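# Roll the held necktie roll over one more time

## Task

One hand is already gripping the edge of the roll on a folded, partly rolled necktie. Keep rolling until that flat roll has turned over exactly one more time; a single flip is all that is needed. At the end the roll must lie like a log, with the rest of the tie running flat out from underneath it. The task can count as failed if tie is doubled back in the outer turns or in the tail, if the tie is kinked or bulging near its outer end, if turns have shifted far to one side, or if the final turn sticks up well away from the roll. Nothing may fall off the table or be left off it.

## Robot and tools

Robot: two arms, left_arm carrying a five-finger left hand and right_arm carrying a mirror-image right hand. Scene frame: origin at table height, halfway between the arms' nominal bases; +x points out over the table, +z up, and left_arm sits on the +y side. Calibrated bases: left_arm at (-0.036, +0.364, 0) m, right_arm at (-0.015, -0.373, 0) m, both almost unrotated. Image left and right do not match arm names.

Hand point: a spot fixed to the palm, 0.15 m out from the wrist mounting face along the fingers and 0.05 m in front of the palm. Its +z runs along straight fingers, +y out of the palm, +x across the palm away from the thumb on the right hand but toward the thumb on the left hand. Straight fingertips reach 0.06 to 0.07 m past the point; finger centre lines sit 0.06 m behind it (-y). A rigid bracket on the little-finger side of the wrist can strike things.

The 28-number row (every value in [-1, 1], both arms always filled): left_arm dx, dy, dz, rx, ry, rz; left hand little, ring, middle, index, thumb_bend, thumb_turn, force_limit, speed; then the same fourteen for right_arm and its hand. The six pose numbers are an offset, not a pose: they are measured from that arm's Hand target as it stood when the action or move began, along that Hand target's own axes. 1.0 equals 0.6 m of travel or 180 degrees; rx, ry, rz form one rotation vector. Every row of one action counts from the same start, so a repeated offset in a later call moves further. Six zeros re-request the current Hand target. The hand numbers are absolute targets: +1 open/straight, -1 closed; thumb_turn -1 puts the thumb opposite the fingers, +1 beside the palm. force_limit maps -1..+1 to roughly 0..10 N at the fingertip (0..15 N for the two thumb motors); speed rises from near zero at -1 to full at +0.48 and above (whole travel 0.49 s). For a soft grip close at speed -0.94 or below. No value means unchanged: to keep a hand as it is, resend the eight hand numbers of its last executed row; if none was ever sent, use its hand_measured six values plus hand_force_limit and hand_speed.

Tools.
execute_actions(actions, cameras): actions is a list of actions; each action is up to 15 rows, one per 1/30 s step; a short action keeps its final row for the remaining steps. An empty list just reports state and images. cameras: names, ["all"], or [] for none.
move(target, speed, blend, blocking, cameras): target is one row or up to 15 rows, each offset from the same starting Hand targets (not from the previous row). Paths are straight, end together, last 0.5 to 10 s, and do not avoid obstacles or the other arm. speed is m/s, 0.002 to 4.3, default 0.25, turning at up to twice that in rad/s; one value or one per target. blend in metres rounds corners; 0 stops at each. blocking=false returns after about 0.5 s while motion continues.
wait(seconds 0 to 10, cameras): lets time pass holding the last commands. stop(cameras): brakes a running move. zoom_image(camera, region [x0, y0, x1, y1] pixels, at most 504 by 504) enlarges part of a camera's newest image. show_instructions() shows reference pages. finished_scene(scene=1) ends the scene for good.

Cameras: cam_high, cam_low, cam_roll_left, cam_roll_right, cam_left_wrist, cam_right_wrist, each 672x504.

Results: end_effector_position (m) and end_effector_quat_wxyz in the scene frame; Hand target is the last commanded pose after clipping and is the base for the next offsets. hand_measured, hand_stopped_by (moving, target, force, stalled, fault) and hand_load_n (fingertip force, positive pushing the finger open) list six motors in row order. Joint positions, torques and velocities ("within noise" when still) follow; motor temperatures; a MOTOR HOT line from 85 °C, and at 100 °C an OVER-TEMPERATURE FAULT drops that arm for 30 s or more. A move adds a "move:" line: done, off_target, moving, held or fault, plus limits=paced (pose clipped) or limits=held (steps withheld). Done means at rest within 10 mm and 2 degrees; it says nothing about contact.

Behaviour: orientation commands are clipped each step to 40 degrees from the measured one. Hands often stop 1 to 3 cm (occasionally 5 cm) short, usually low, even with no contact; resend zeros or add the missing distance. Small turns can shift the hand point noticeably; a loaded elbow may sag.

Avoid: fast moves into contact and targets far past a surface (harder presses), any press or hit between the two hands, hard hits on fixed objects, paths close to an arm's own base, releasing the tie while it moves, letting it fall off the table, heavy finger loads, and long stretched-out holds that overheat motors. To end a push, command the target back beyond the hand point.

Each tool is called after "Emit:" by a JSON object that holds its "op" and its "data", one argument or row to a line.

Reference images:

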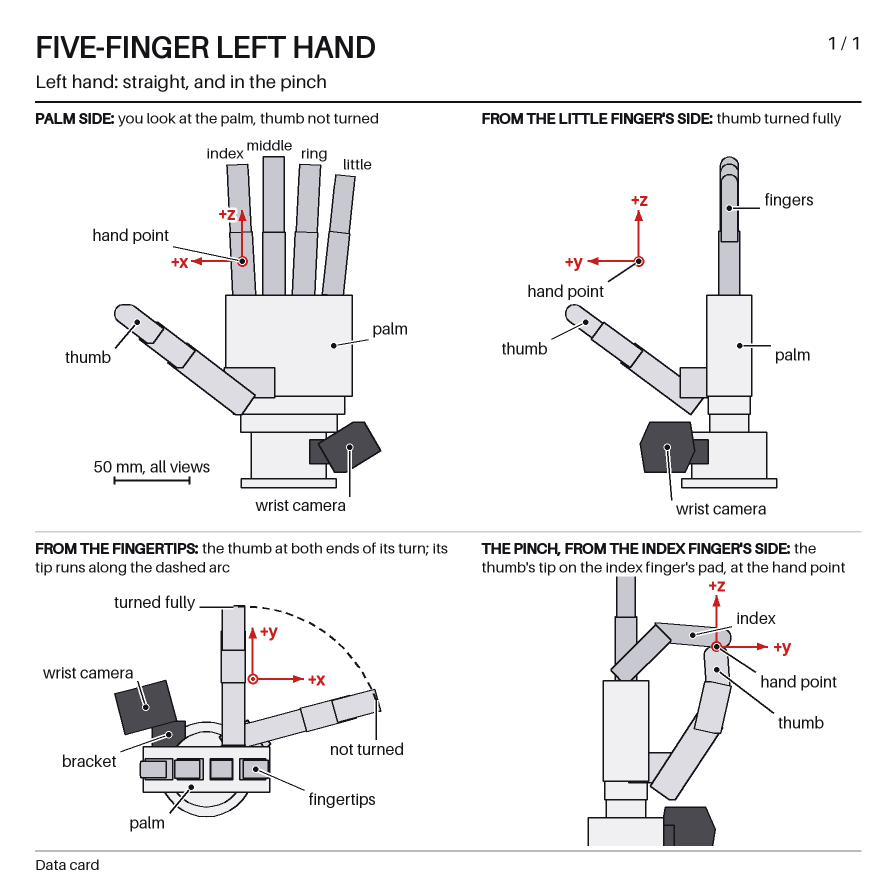

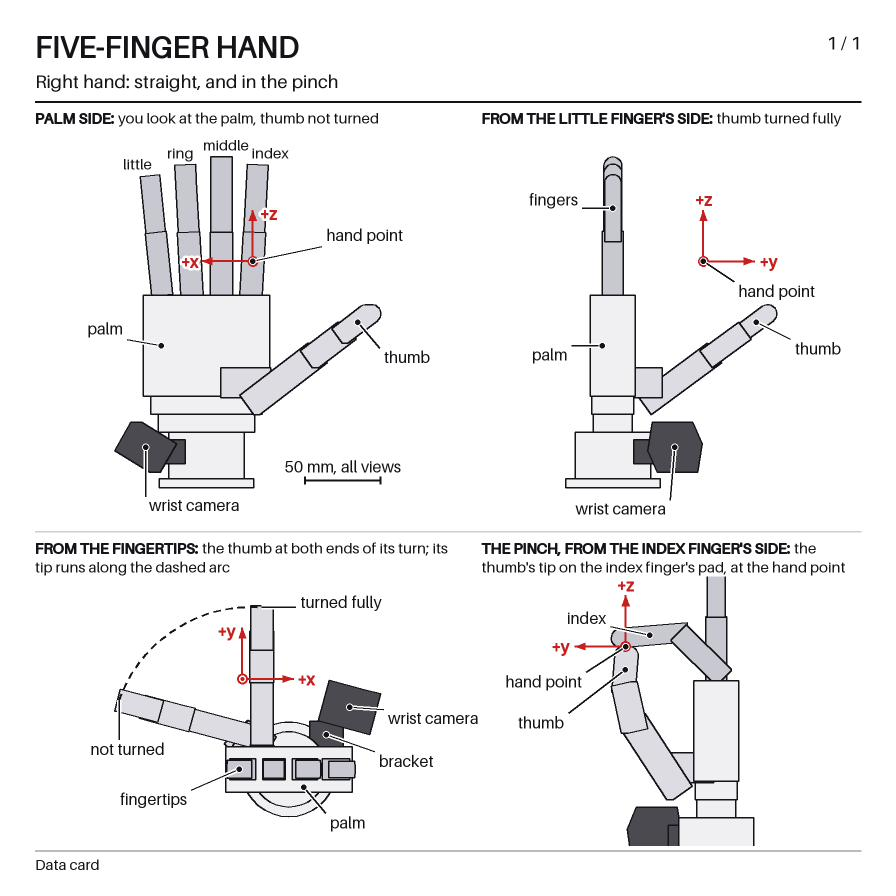

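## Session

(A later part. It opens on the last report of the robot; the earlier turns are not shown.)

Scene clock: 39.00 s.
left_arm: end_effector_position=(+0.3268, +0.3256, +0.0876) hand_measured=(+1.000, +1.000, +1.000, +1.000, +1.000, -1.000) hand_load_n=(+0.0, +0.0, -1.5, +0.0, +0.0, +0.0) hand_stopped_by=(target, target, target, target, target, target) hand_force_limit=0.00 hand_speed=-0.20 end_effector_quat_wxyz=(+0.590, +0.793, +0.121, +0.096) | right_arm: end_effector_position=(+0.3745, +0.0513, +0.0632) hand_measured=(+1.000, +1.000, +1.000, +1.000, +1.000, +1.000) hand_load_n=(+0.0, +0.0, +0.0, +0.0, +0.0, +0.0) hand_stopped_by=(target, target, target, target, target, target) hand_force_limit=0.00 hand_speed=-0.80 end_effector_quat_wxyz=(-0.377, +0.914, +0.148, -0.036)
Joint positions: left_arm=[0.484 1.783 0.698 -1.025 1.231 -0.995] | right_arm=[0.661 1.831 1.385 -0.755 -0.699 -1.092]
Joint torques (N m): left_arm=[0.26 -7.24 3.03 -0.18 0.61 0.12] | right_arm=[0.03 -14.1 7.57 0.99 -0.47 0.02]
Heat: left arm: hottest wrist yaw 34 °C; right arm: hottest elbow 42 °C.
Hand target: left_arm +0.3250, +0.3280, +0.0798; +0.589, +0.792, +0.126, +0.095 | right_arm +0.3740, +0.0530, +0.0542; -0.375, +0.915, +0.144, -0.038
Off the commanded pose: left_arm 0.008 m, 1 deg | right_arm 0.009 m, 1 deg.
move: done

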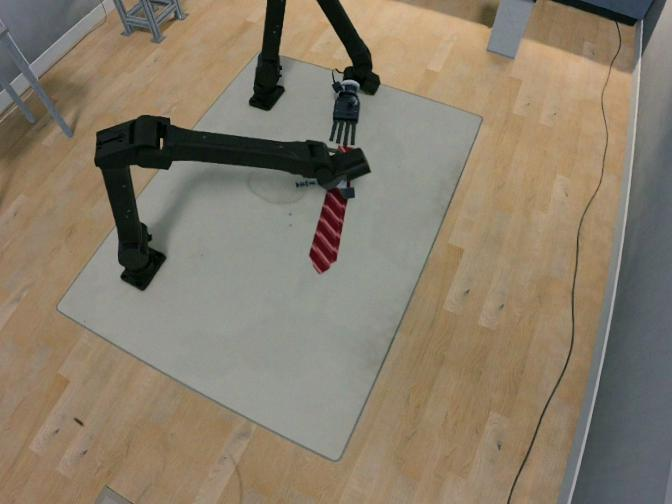

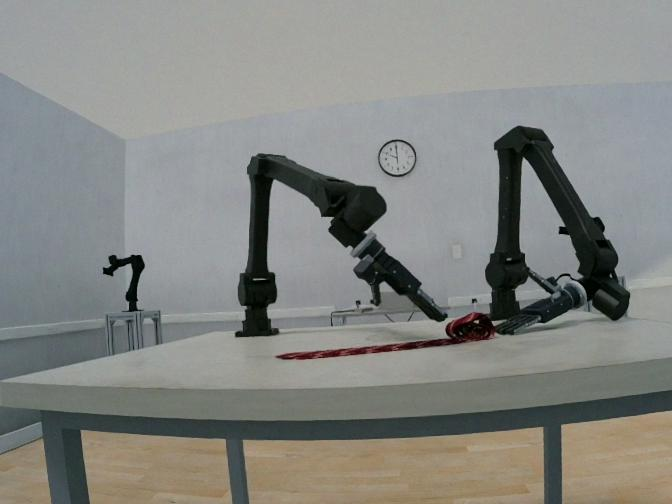

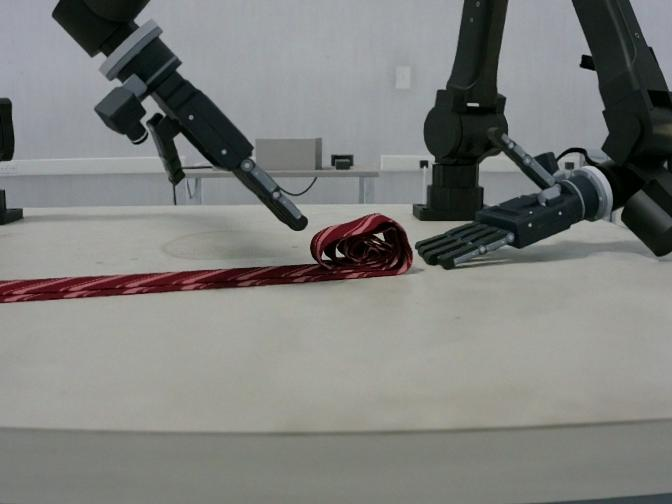

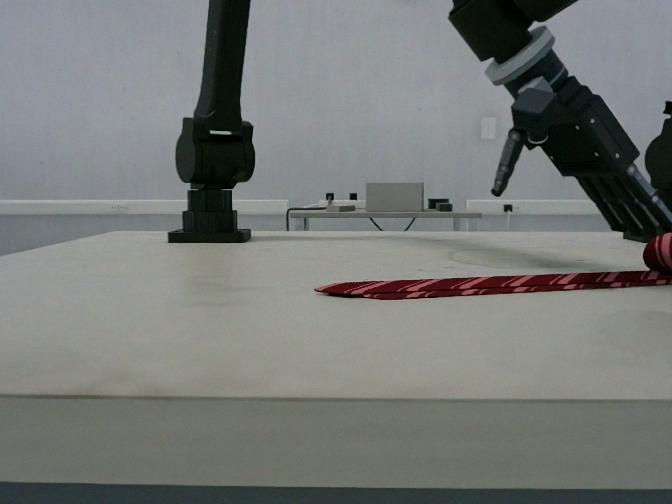

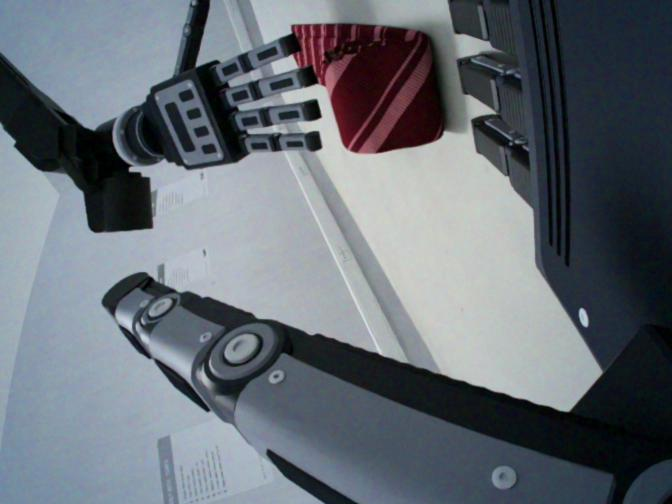

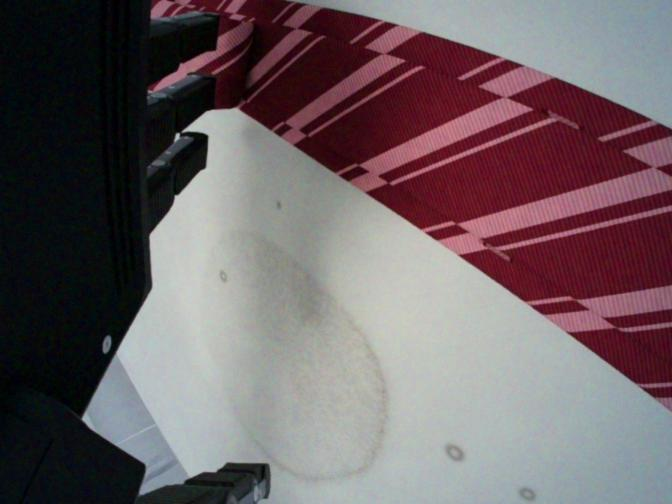

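Emit:
{"op": "move", "data": {
  "target": [0, 0, 0, 0, 0, 0, 1, 1, 1, 1, 1, -1, 0, -0.2, -0.003, 0.063, 0.0455, 0, 0, 0, 1, 1, 1, 1, 1, 1, 0, -0.8],
  "speed": 0.05,
  "cameras": ["cam_high", "cam_roll_left", "cam_roll_right", "cam_left_wrist", "cam_right_wrist"]
}}

Emit:
{"op": "zoom_image", "data": {
  "camera": "cam_roll_left",
  "region": [230, 160, 530, 300]
}}

Scene clock: 42.33 s.
left_arm: end_effector_position=(+0.3267, +0.3256, +0.0876) hand_measured=(+1.000, +1.000, +1.000, +1.000, +1.000, -1.000) hand_load_n=(+0.0, +0.0, -1.5, +0.0, +0.0, +0.0) hand_stopped_by=(target, target, target, target, target, target) hand_force_limit=0.00 hand_speed=-0.20 end_effector_quat_wxyz=(+0.590, +0.793, +0.121, +0.096) | right_arm: end_effector_position=(+0.3743, +0.0513, +0.0262) hand_measured=(+1.000, +1.000, +1.000, +1.000, +1.000, +1.000) hand_load_n=(+0.0, +0.0, +0.5, +0.0, +0.0, +0.0) hand_stopped_by=(target, target, target, target, target, target) hand_force_limit=0.00 hand_speed=-0.80 end_effector_quat_wxyz=(-0.380, +0.912, +0.149, -0.034)
Joint positions: left_arm=[0.484 1.783 0.698 -1.025 1.231 -0.995] | right_arm=[0.66 1.873 1.336 -0.655 -0.703 -1.092]
Joint torques (N m): left_arm=[0.15 -7.18 2.97 -0.18 0.61 0.12] | right_arm=[-1.49 -12.98 6.57 0.77 -0.53 -0.09]
Heat: left arm: hottest wrist yaw 34 °C; right arm: hottest elbow 42 °C.
Hand target: left_arm +0.3250, +0.3280, +0.0798; +0.589, +0.792, +0.126, +0.095 | right_arm +0.3763, +0.0454, +0.0084; -0.375, +0.915, +0.144, -0.038
Off the commanded pose: left_arm 0.008 m, 1 deg | right_arm 0.019 m, 1 deg.
move: off_target (right_arm)
Images, in order (width x height): cam_high 672x504, cam_roll_left 672x504, cam_roll_right 672x504, cam_left_wrist 672x504, cam_right_wrist 672x504.

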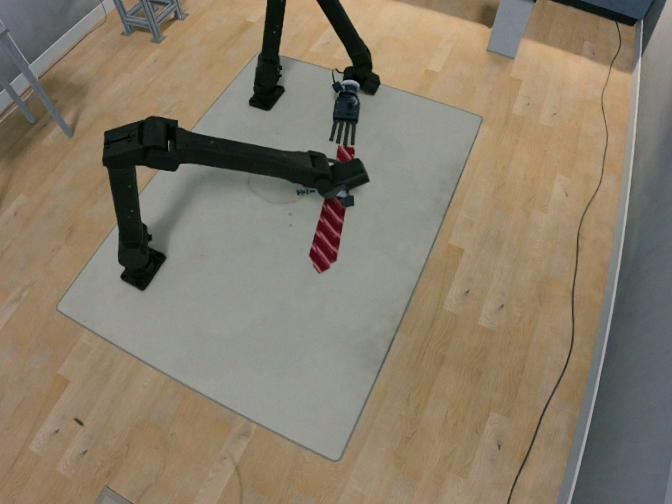

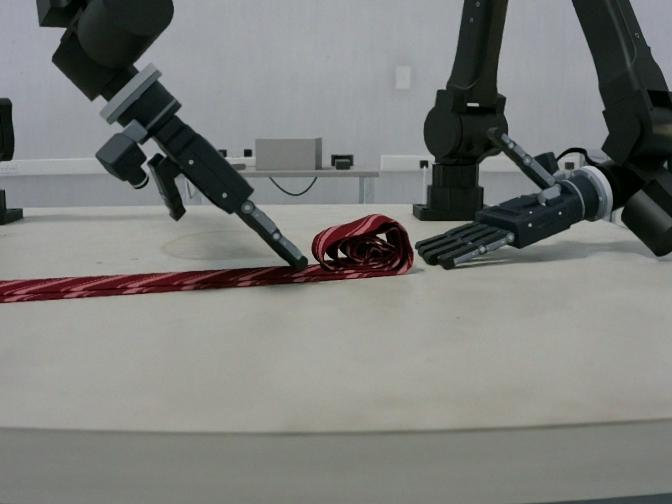

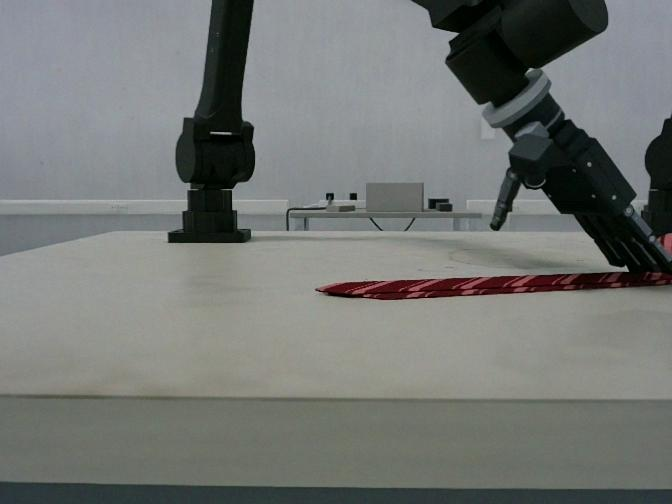

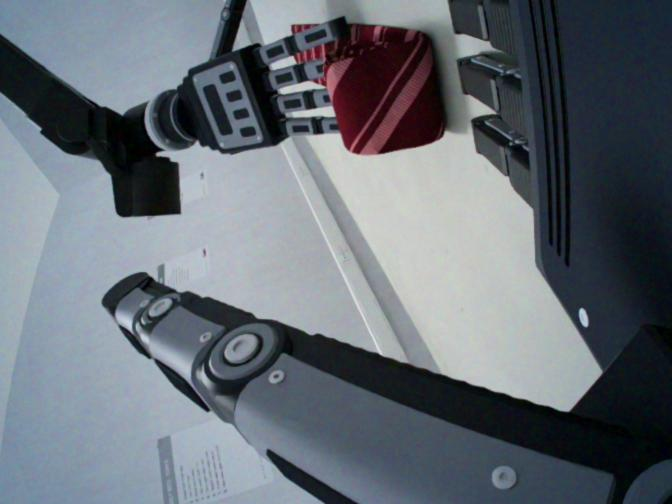

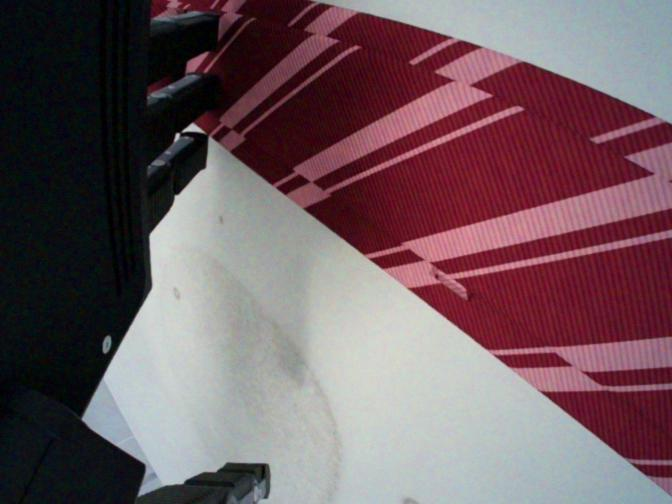

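Scaled by 1.680 from the camera's 672x504 image, which has a finer 960x720 frame.

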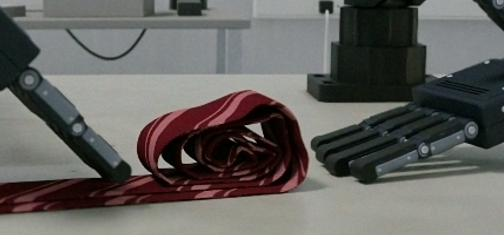

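Emit:
{"op": "move", "data": {
  "target": [-0.001, 0.0263, 0.0703, 0, 0, 0, 1, 1, 1, 1, 1, -1, 0, -0.2, 0, 0, 0, 0, 0, 0, 1, 1, 1, 1, 1, 1, 0, -0.8],
  "speed": 0.05,
  "cameras": ["cam_high", "cam_roll_left", "cam_left_wrist", "cam_right_wrist"]
}}

Emit:
{"op": "zoom_image", "data": {
  "camera": "cam_roll_left",
  "region": [230, 160, 530, 300]
}}

Scene clock: 45.17 s.
left_arm: end_effector_position=(+0.3407, +0.2920, +0.0865) hand_measured=(+1.000, +1.000, +1.000, +1.000, +1.000, -1.000) hand_load_n=(+0.0, +0.0, -2.5, +0.0, +0.0, +0.0) hand_stopped_by=(target, target, target, target, target, target) hand_force_limit=0.00 hand_speed=-0.20 end_effector_quat_wxyz=(+0.595, +0.787, +0.130, +0.100) | right_arm: end_effector_position=(+0.3748, +0.0509, +0.0259) hand_measured=(+1.000, +1.000, +1.000, +1.000, +1.000, +1.000) hand_load_n=(+0.0, +0.0, +0.0, +0.0, +0.0, +0.0) hand_stopped_by=(target, target, target, target, target, target) hand_force_limit=0.00 hand_speed=-0.80 end_effector_quat_wxyz=(-0.380, +0.912, +0.148, -0.034)
Joint positions: left_arm=[0.364 1.713 0.607 -0.615 1.292 -1.412] | right_arm=[0.659 1.873 1.336 -0.655 -0.703 -1.092]
Joint torques (N m): left_arm=[-1.96 -8.29 3.03 0.49 0.29 -0.04] | right_arm=[-0.85 -13.63 6.54 0.87 -0.48 -0.11]
Heat: left arm: hottest wrist yaw 34 °C; right arm: hottest elbow 41 °C.
Hand target: left_arm +0.3385, +0.2852, +0.0828; +0.589, +0.792, +0.126, +0.095 | right_arm +0.3762, +0.0454, +0.0082; -0.375, +0.915, +0.144, -0.038
Off the commanded pose: left_arm 0.008 m, 1 deg | right_arm 0.018 m, 1 deg.
move: off_target (right_arm)
Images, in order (width x height): cam_high 672x504, cam_roll_left 672x504, cam_left_wrist 672x504, cam_right_wrist 672x504.

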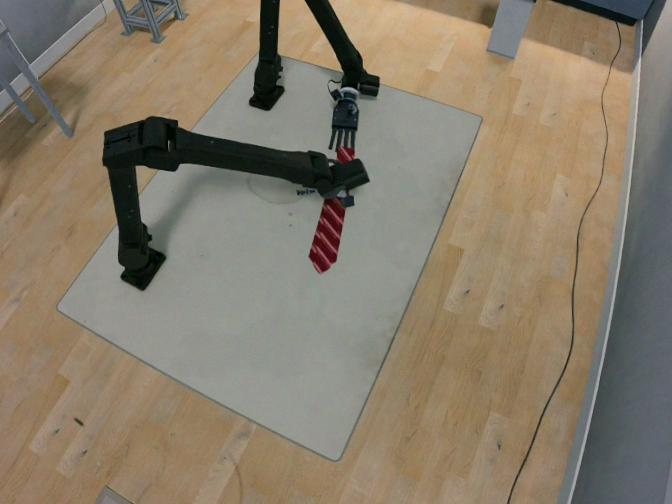

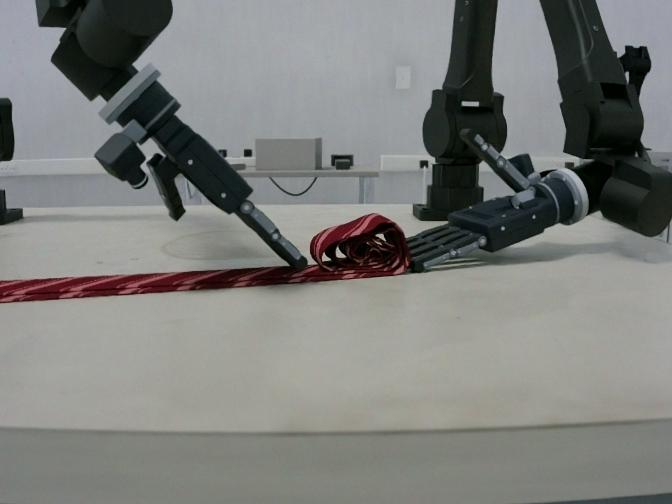

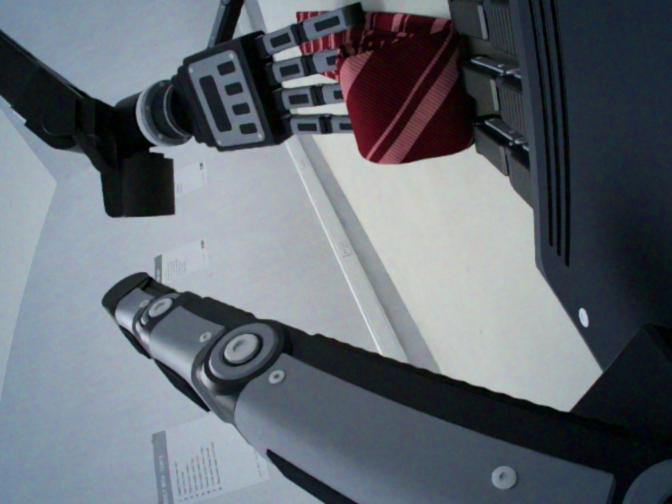

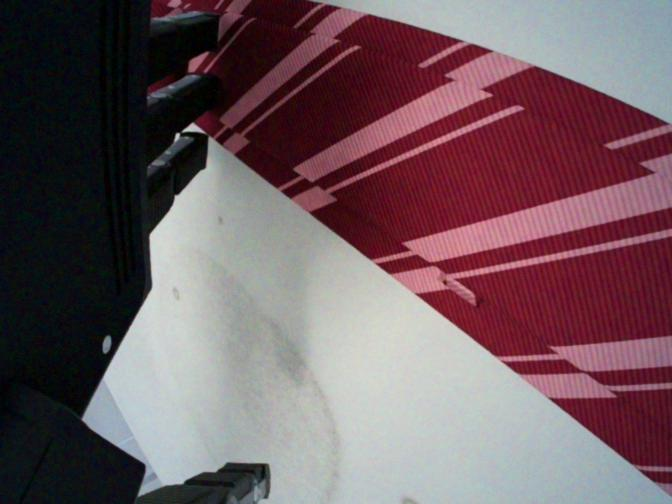

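Scaled by 1.680 from the camera's 672x504 image, which has a finer 960x720 frame.

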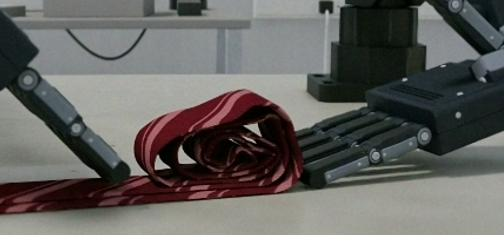

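Emit:
{"op": "move", "data": {
  "target": [-0.001, 0.0143, 0.0483, 0, 0, 0, 1, 1, 1, 1, 1, -1, 0, -0.2, 0, 0, 0, 0, 0, 0, 1, 1, 1, 1, 1, 1, 0, -0.8],
  "speed": 0.05,
  "cameras": ["cam_high", "cam_roll_left", "cam_left_wrist", "cam_right_wrist"]
}}

Emit:
{"op": "zoom_image", "data": {
  "camera": "cam_roll_left",
  "region": [230, 160, 530, 300]
}}

Scene clock: 48.07 s.
left_arm: end_effector_position=(+0.3493, +0.2625, +0.0868) hand_measured=(+1.000, +1.000, +1.000, +1.000, +1.000, -1.000) hand_load_n=(+0.0, +0.0, -2.5, +0.0, +0.0, +0.0) hand_stopped_by=(target, target, target, target, target, target) hand_force_limit=0.00 hand_speed=-0.20 end_effector_quat_wxyz=(+0.596, +0.787, +0.127, +0.099) | right_arm: end_effector_position=(+0.3753, +0.0504, +0.0259) hand_measured=(+1.000, +1.000, +1.000, +1.000, +1.000, +1.000) hand_load_n=(+0.0, +0.0, +0.0, +0.0, +0.0, -0.5) hand_stopped_by=(target, target, target, target, target, target) hand_force_limit=0.00 hand_speed=-0.80 end_effector_quat_wxyz=(-0.380, +0.912, +0.148, -0.034)
Joint positions: left_arm=[0.263 1.674 0.539 -0.254 1.293 -1.757] | right_arm=[0.658 1.873 1.336 -0.655 -0.703 -1.092]
Joint torques (N m): left_arm=[-1.9 -8.18 3.18 0.88 0.13 -0.04] | right_arm=[-0.67 -13.8 6.79 0.91 -0.53 -0.07]
Heat: left arm: hottest wrist yaw 34 °C; right arm: hottest elbow 41 °C.
Hand target: left_arm +0.3473, +0.2562, +0.0826; +0.589, +0.792, +0.126, +0.095 | right_arm +0.3763, +0.0453, +0.0082; -0.375, +0.915, +0.144, -0.038
Off the commanded pose: left_arm 0.008 m, 1 deg | right_arm 0.018 m, 1 deg.
move: off_target (right_arm)
Images, in order (width x height): cam_high 672x504, cam_roll_left 672x504, cam_left_wrist 672x504, cam_right_wrist 672x504.

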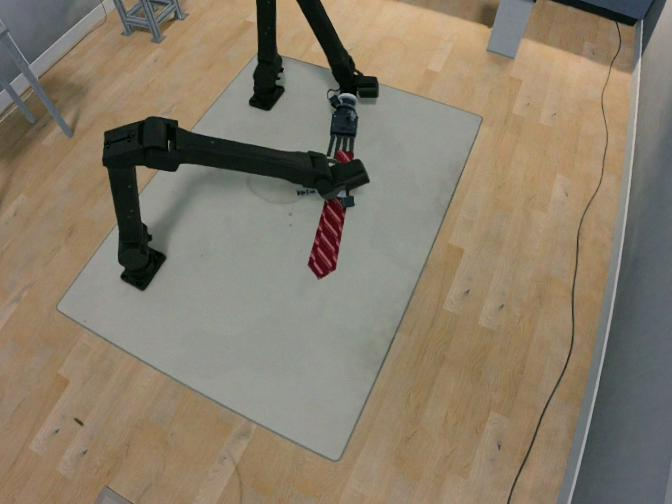

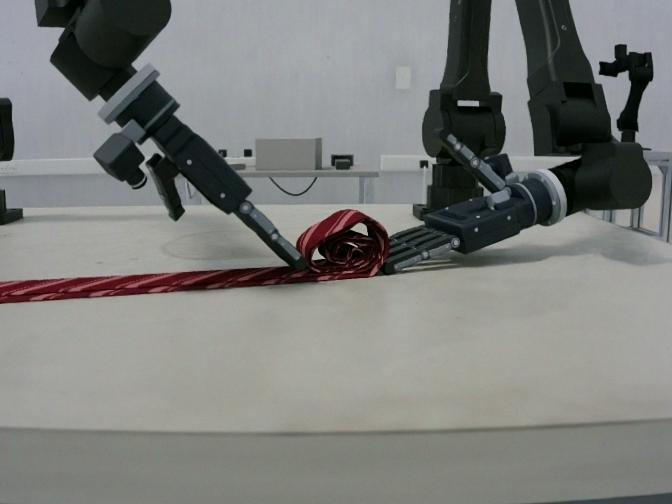

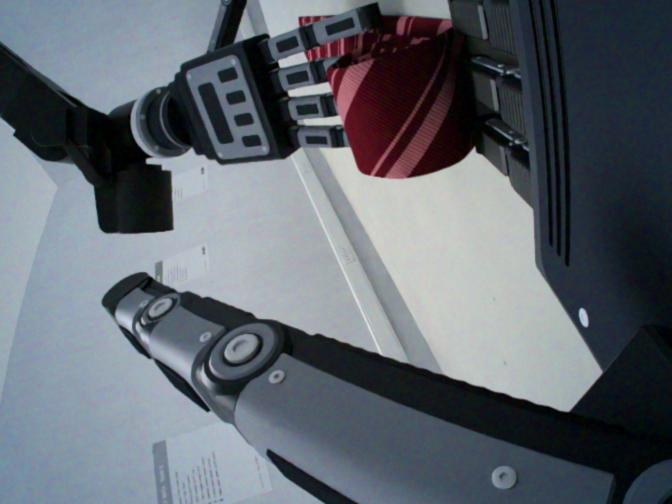

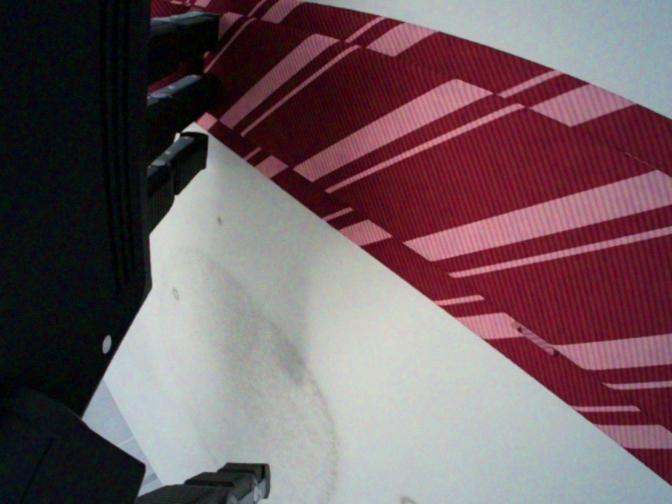

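Scaled by 1.680 from the camera's 672x504 image, which has a finer 960x720 frame.

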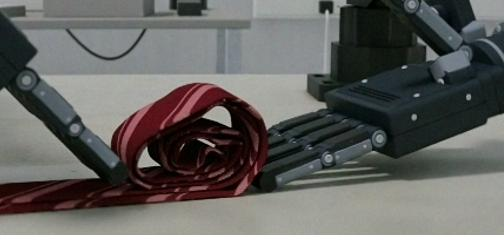

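Emit:
{"op": "move", "data": {
  "target": [0, 0.053, 0.0, 0, 0, 0, 1, 1, 1, 1, 1, -1, 0, -0.2, 0, 0, 0, 0, 0, 0, 1, 1, 1, 1, 1, 1, 0, -0.8],
  "speed": 0.05,
  "cameras": ["cam_high", "cam_roll_left", "cam_left_wrist"]
}}

Emit:
{"op": "zoom_image", "data": {
  "camera": "cam_roll_left",
  "region": [230, 160, 530, 300]
}}

Scene clock: 54.03 s.
left_arm: end_effector_position=(+0.3509, +0.2509, +0.1093) hand_measured=(+1.000, +1.000, +1.000, +1.000, +1.000, -1.000) hand_load_n=(+0.0, +0.0, +0.0, +0.0, +0.0, +0.0) hand_stopped_by=(target, target, target, target, target, target) hand_force_limit=0.00 hand_speed=-0.20 end_effector_quat_wxyz=(+0.590, +0.791, +0.131, +0.092) | right_arm: end_effector_position=(+0.3753, +0.0504, +0.0259) hand_measured=(+1.000, +1.000, +1.000, +1.000, +1.000, +1.000) hand_load_n=(+0.0, +0.0, +0.0, +0.0, -0.5, -0.5) hand_stopped_by=(target, target, target, target, target, target) hand_force_limit=0.00 hand_speed=-0.80 end_effector_quat_wxyz=(-0.380, +0.912, +0.148, -0.034)
Joint positions: left_arm=[0.226 1.572 0.527 -0.254 1.268 -1.865] | right_arm=[0.658 1.873 1.336 -0.655 -0.703 -1.092]
Joint torques (N m): left_arm=[-1.61 -8.35 4.38 0.8 0.88 0.01] | right_arm=[-0.44 -13.57 6.87 0.85 -0.52 -0.11]
Heat: left arm: hottest wrist yaw 34 °C; right arm: hottest elbow 40 °C.
Hand target: left_arm +0.3500, +0.2475, +0.1130; +0.589, +0.792, +0.126, +0.095 | right_arm +0.3763, +0.0453, +0.0082; -0.375, +0.915, +0.144, -0.038
Off the commanded pose: left_arm 0.005 m, 1 deg | right_arm 0.018 m, 1 deg.
move: off_target (right_arm)
Images, in order (width x height): cam_high 672x504, cam_roll_left 672x504, cam_left_wrist 672x504.

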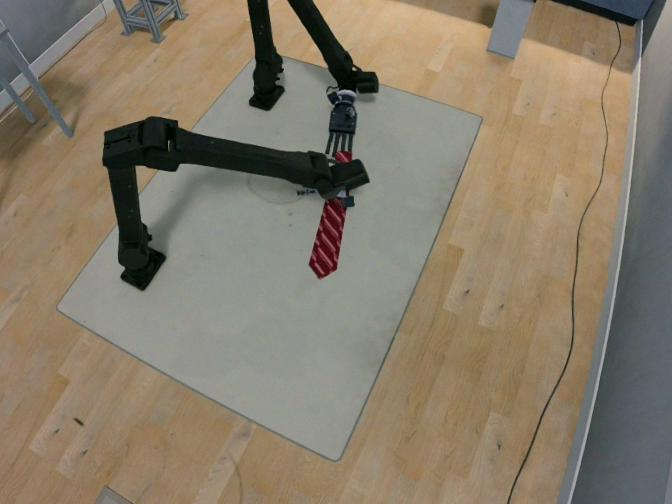

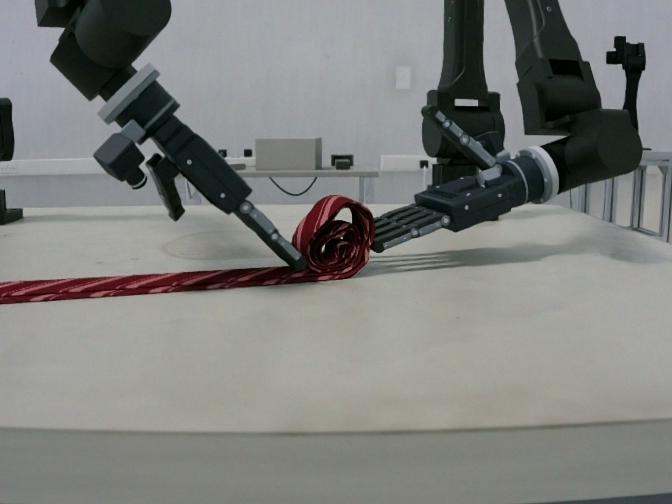

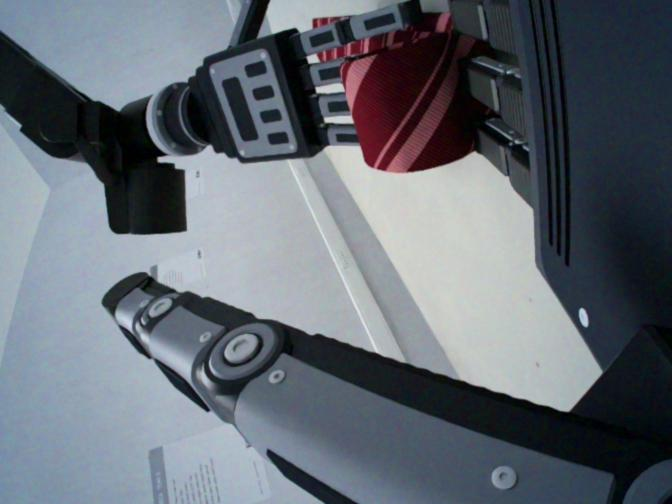

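Scaled by 1.680 from the camera's 672x504 image, which has a finer 960x720 frame.

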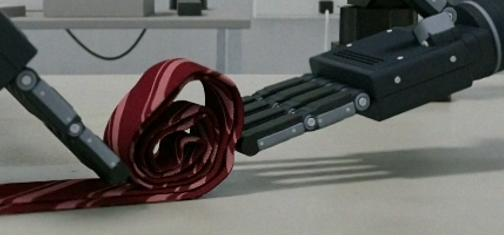

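Emit:
{"op": "move", "data": {
  "target": [0, 0.0574, 0.0174, 0, 0, 0, 1, 1, 1, 1, 1, -1, 0, -0.2, 0, 0, 0, 0, 0, 0, 1, 1, 1, 1, 1, 1, 0, -0.8],
  "speed": 0.05,
  "cameras": ["cam_high", "cam_roll_left", "cam_left_wrist"]
}}

Emit:
{"op": "zoom_image", "data": {
  "camera": "cam_roll_left",
  "region": [230, 160, 530, 300]
}}

Scene clock: 56.70 s.
left_arm: end_effector_position=(+0.3567, +0.2319, +0.1381) hand_measured=(+1.000, +1.000, +1.000, +1.000, +1.000, -1.000) hand_load_n=(+0.0, +0.0, +0.0, +0.0, +0.0, +0.0) hand_stopped_by=(target, target, target, target, target, target) hand_force_limit=0.00 hand_speed=-0.20 end_effector_quat_wxyz=(+0.589, +0.792, +0.134, +0.088) | right_arm: end_effector_position=(+0.3753, +0.0504, +0.0259) hand_measured=(+1.000, +1.000, +1.000, +1.000, +1.000, +1.000) hand_load_n=(+0.0, -0.5, +0.0, +0.0, +0.0, +0.0) hand_stopped_by=(target, target, target, target, target, target) hand_force_limit=0.00 hand_speed=-0.80 end_effector_quat_wxyz=(-0.380, +0.912, +0.148, -0.034)
Joint positions: left_arm=[0.16 1.464 0.517 -0.176 1.244 -2.058] | right_arm=[0.658 1.873 1.336 -0.655 -0.703 -1.092]
Joint torques (N m): left_arm=[-1.55 -7.65 5.27 1.32 0.8 -0.02] | right_arm=[-0.62 -12.92 6.65 0.85 -0.5 -0.11]
Heat: left arm: hottest wrist yaw 34 °C; right arm: hottest elbow 40 °C.
Hand target: left_arm +0.3562, +0.2286, +0.1430; +0.589, +0.792, +0.126, +0.095 | right_arm +0.3763, +0.0453, +0.0083; -0.375, +0.915, +0.144, -0.038
Off the commanded pose: left_arm 0.006 m, 1 deg | right_arm 0.018 m, 1 deg.
move: off_target (right_arm)
Images, in order (width x height): cam_high 672x504, cam_roll_left 672x504, cam_left_wrist 672x504.

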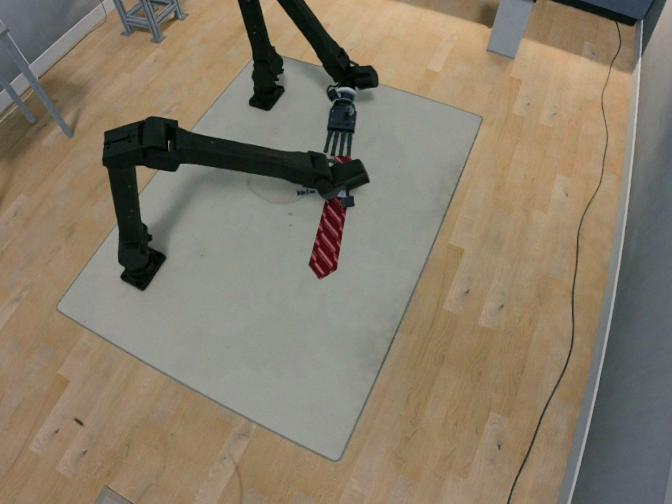

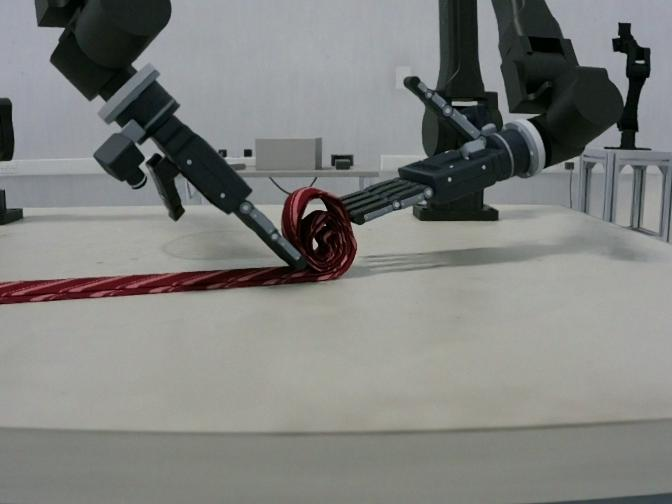

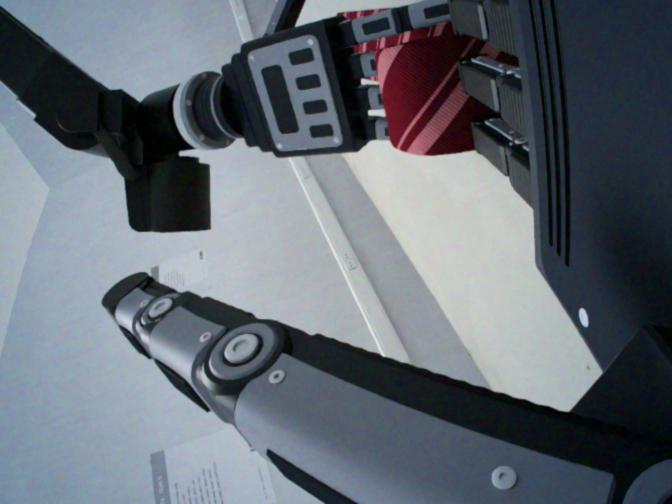

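Scaled by 1.680 from the camera's 672x504 image, which has a finer 960x720 frame.

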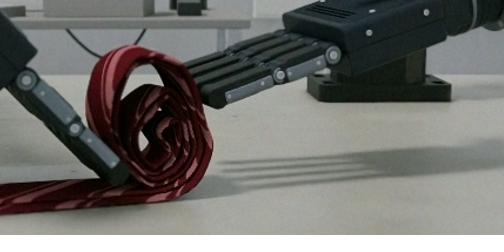

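Emit:
{"op": "move", "data": {
  "target": [
    [0,0,0,0,0,0,1,1,1,1,1,-1,0,-0.2,0,0,-0.083,0,0,0,1,1,1,1,1,1,0,-0.8],
    [0,0,0,0,0,0,1,1,1,1,1,-1,0,-0.2,0.002,0.09,-0.1695,0,0,0,1,1,1,1,1,1,0,-0.8],
    [0,0,0,0,0,0,1,1,1,1,1,-1,0,-0.2,0,0.124,-0.135,0,0,0,1,1,1,1,1,1,0,-0.8]
  ],
  "speed": [0.08, 0.12, 0.06],
  "blend": [0.01, 0.01, 0],
  "cameras": ["cam_high", "cam_roll_left", "cam_left_wrist"]
}}

Emit:
{"op": "zoom_image", "data": {
  "camera": "cam_roll_left",
  "region": [150, 160, 450, 300]
}}

Scene clock: 61.10 s.
left_arm: end_effector_position=(+0.3567, +0.2318, +0.1381) hand_measured=(+1.000, +1.000, +1.000, +1.000, +1.000, -1.000) hand_load_n=(+0.0, +0.0, +0.0, +0.0, +0.0, +0.0) hand_stopped_by=(target, target, target, target, target, target) hand_force_limit=0.00 hand_speed=-0.20 end_effector_quat_wxyz=(+0.590, +0.792, +0.134, +0.088) | right_arm: end_effector_position=(+0.4092, -0.0567, +0.0245) hand_measured=(+1.000, +1.000, +1.000, +1.000, +1.000, +1.000) hand_load_n=(+0.0, +0.0, +0.5, +0.0, +0.0, +0.0) hand_stopped_by=(target, target, target, target, target, target) hand_force_limit=0.00 hand_speed=-0.80 end_effector_quat_wxyz=(-0.377, +0.914, +0.142, -0.038)
Joint positions: left_arm=[0.16 1.464 0.517 -0.176 1.244 -2.059] | right_arm=[0.457 1.84 1.292 -0.826 -0.758 -1.34]
Joint torques (N m): left_arm=[-1.38 -7.77 5.31 1.39 0.81 0.01] | right_arm=[0.03 -14.1 6.19 0.55 -0.54 -0.17]
Heat: left arm: hottest wrist yaw 34 °C; right arm: hottest elbow 39 °C.
Hand target: left_arm +0.3562, +0.2286, +0.1430; +0.589, +0.792, +0.126, +0.095 | right_arm +0.4083, -0.0596, +0.0145; -0.375, +0.915, +0.144, -0.038
Off the commanded pose: left_arm 0.006 m, 1 deg | right_arm 0.011 m, 0 deg.
move: off_target (right_arm)
Images, in order (width x height): cam_high 672x504, cam_roll_left 672x504, cam_left_wrist 672x504.

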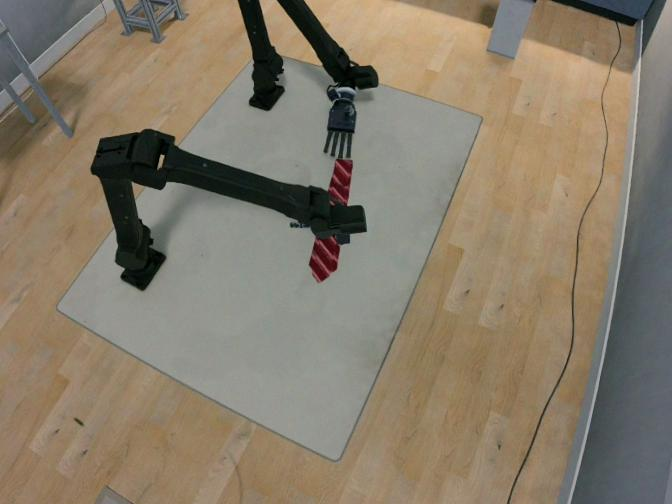

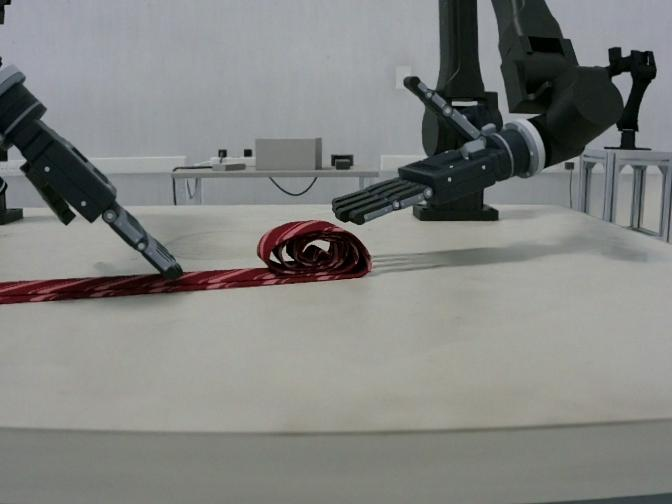

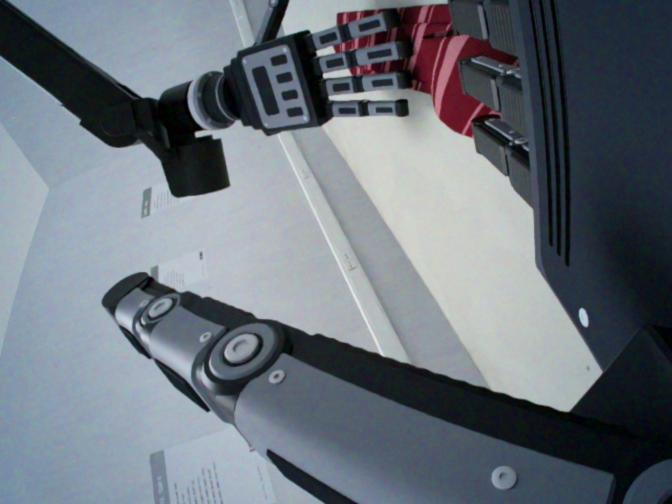

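Scaled by 1.680 from the camera's 672x504 image, which has a finer 960x720 frame.

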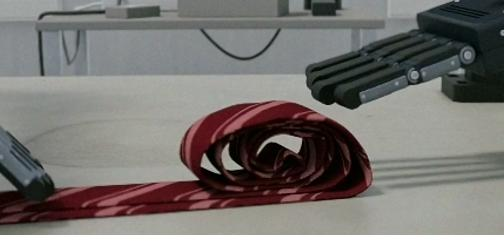

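Emit:
{"op": "zoom_image", "data": {
  "camera": "cam_high",
  "region": [280, 100, 400, 300]
}}

Emit:
{"op": "zoom_image", "data": {
  "camera": "cam_left_wrist",
  "region": [300, 0, 560, 200]
}}

Scaled by 2.520 from the camera's 672x504 image, which has a finer 960x720 frame.

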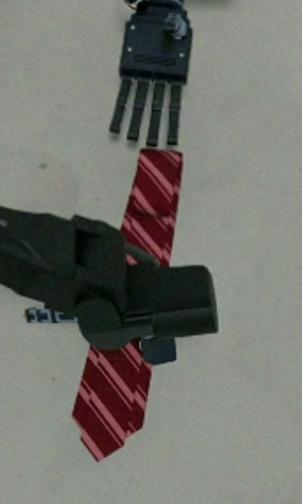

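Scaled by 1.938 from the camera's 672x504 image, which has a finer 960x720 frame.

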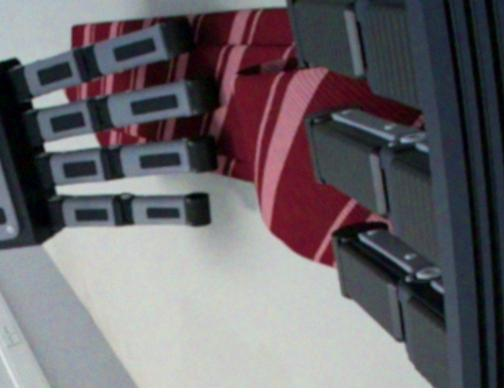

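Emit:
{"op": "move", "data": {
  "target": [
    [0.013,-0.0585,-0.0793,0,0,0,1,1,1,1,1,-1,0,-0.2,0.001,-0.023,-0.024,0,0,0,1,1,1,1,1,1,0,-0.8],
    [0.0128,-0.1223,-0.06,0,0,0,1,1,1,1,1,-1,0,-0.2,-0.019,-0.077,0.028,0,0,0,1,1,1,1,1,1,0,-0.8],
    [0.0128,-0.1223,-0.06,0,0,0,1,1,1,1,1,-1,0,-0.2,-0.020,-0.0495,0.0567,0,0,0,1,1,1,1,1,1,0,-0.8]
  ],
  "speed": [0.1, 0.06, 0.05],
  "cameras": ["cam_high", "cam_roll_left", "cam_left_wrist"]
}}

Emit:
{"op": "zoom_image", "data": {
  "camera": "cam_roll_left",
  "region": [150, 160, 450, 300]
}}

Emit:
{"op": "zoom_image", "data": {
  "camera": "cam_left_wrist",
  "region": [300, 0, 560, 200]
}}

Emit:
{"op": "zoom_image", "data": {
  "camera": "cam_high",
  "region": [280, 100, 400, 300]
}}

Scene clock: 68.23 s.
left_arm: end_effector_position=(+0.3416, +0.2800, +0.0876) hand_measured=(+1.000, +1.000, +1.000, +1.000, +1.000, -1.000) hand_load_n=(+0.0, +0.0, -1.0, +0.0, +0.0, +0.0) hand_stopped_by=(target, target, target, target, target, target) hand_force_limit=0.00 hand_speed=-0.20 end_effector_quat_wxyz=(+0.592, +0.791, +0.127, +0.089) | right_arm: end_effector_position=(+0.3904, -0.0189, +0.0225) hand_measured=(+1.000, +1.000, +1.000, +1.000, +1.000, +1.000) hand_load_n=(+0.0, -0.5, +0.5, +0.0, +0.0, -0.5) hand_stopped_by=(target, target, target, target, target, target) hand_force_limit=0.00 hand_speed=-0.80 end_effector_quat_wxyz=(-0.382, +0.912, +0.147, -0.032)
Joint positions: left_arm=[0.328 1.693 0.599 -0.576 1.282 -1.477] | right_arm=[0.535 1.829 1.264 -0.724 -0.745 -1.242]
Joint torques (N m): left_arm=[-0.09 -6.71 4.7 0.66 0.82 0.09] | right_arm=[0.32 -14.21 5.78 0.66 -0.28 0.05]
Heat: left arm: hottest wrist yaw 34 °C; right arm: hottest elbow 39 °C.
Hand target: left_arm +0.3463, +0.2839, +0.0832; +0.589, +0.792, +0.126, +0.095 | right_arm +0.3837, -0.0201, +0.0103; -0.375, +0.915, +0.144, -0.038
Off the commanded pose: left_arm 0.008 m, 1 deg | right_arm 0.014 m, 1 deg.
move: off_target (right_arm)
Images, in order (width x height): cam_high 672x504, cam_roll_left 672x504, cam_left_wrist 672x504.

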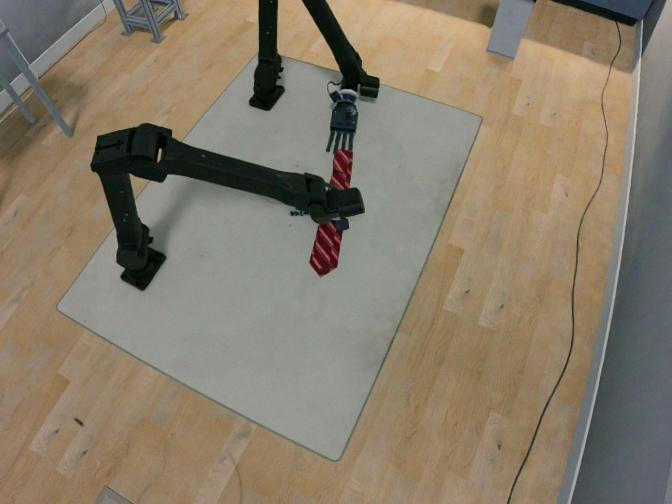

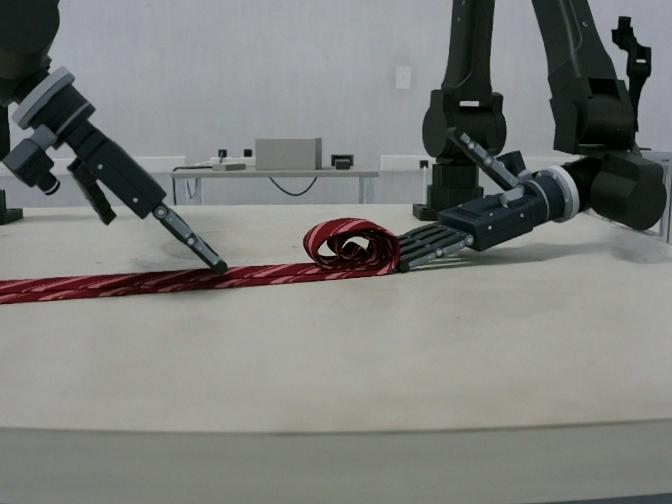

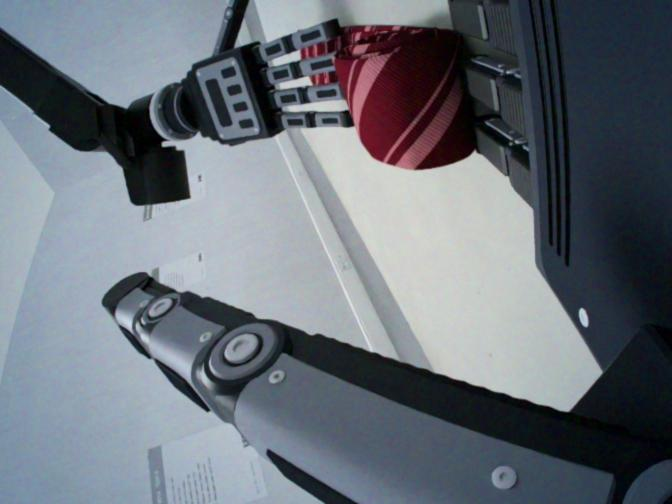

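Scaled by 1.680 from the camera's 672x504 image, which has a finer 960x720 frame.

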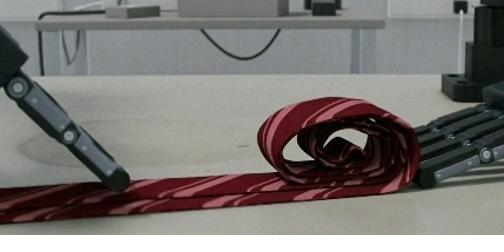

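Scaled by 1.938 from the camera's 672x504 image, which has a finer 960x720 frame.

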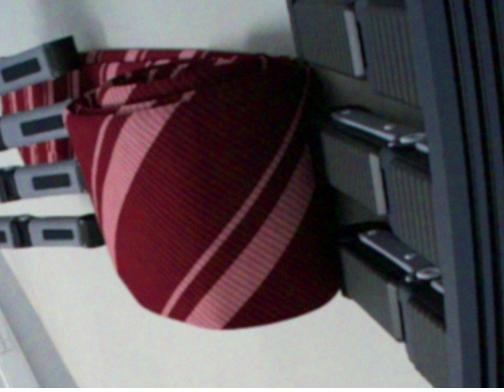

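Scaled by 2.520 from the camera's 672x504 image, which has a finer 960x720 frame.

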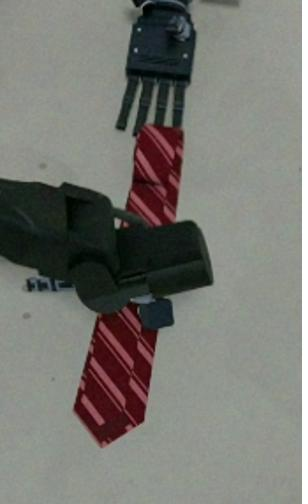

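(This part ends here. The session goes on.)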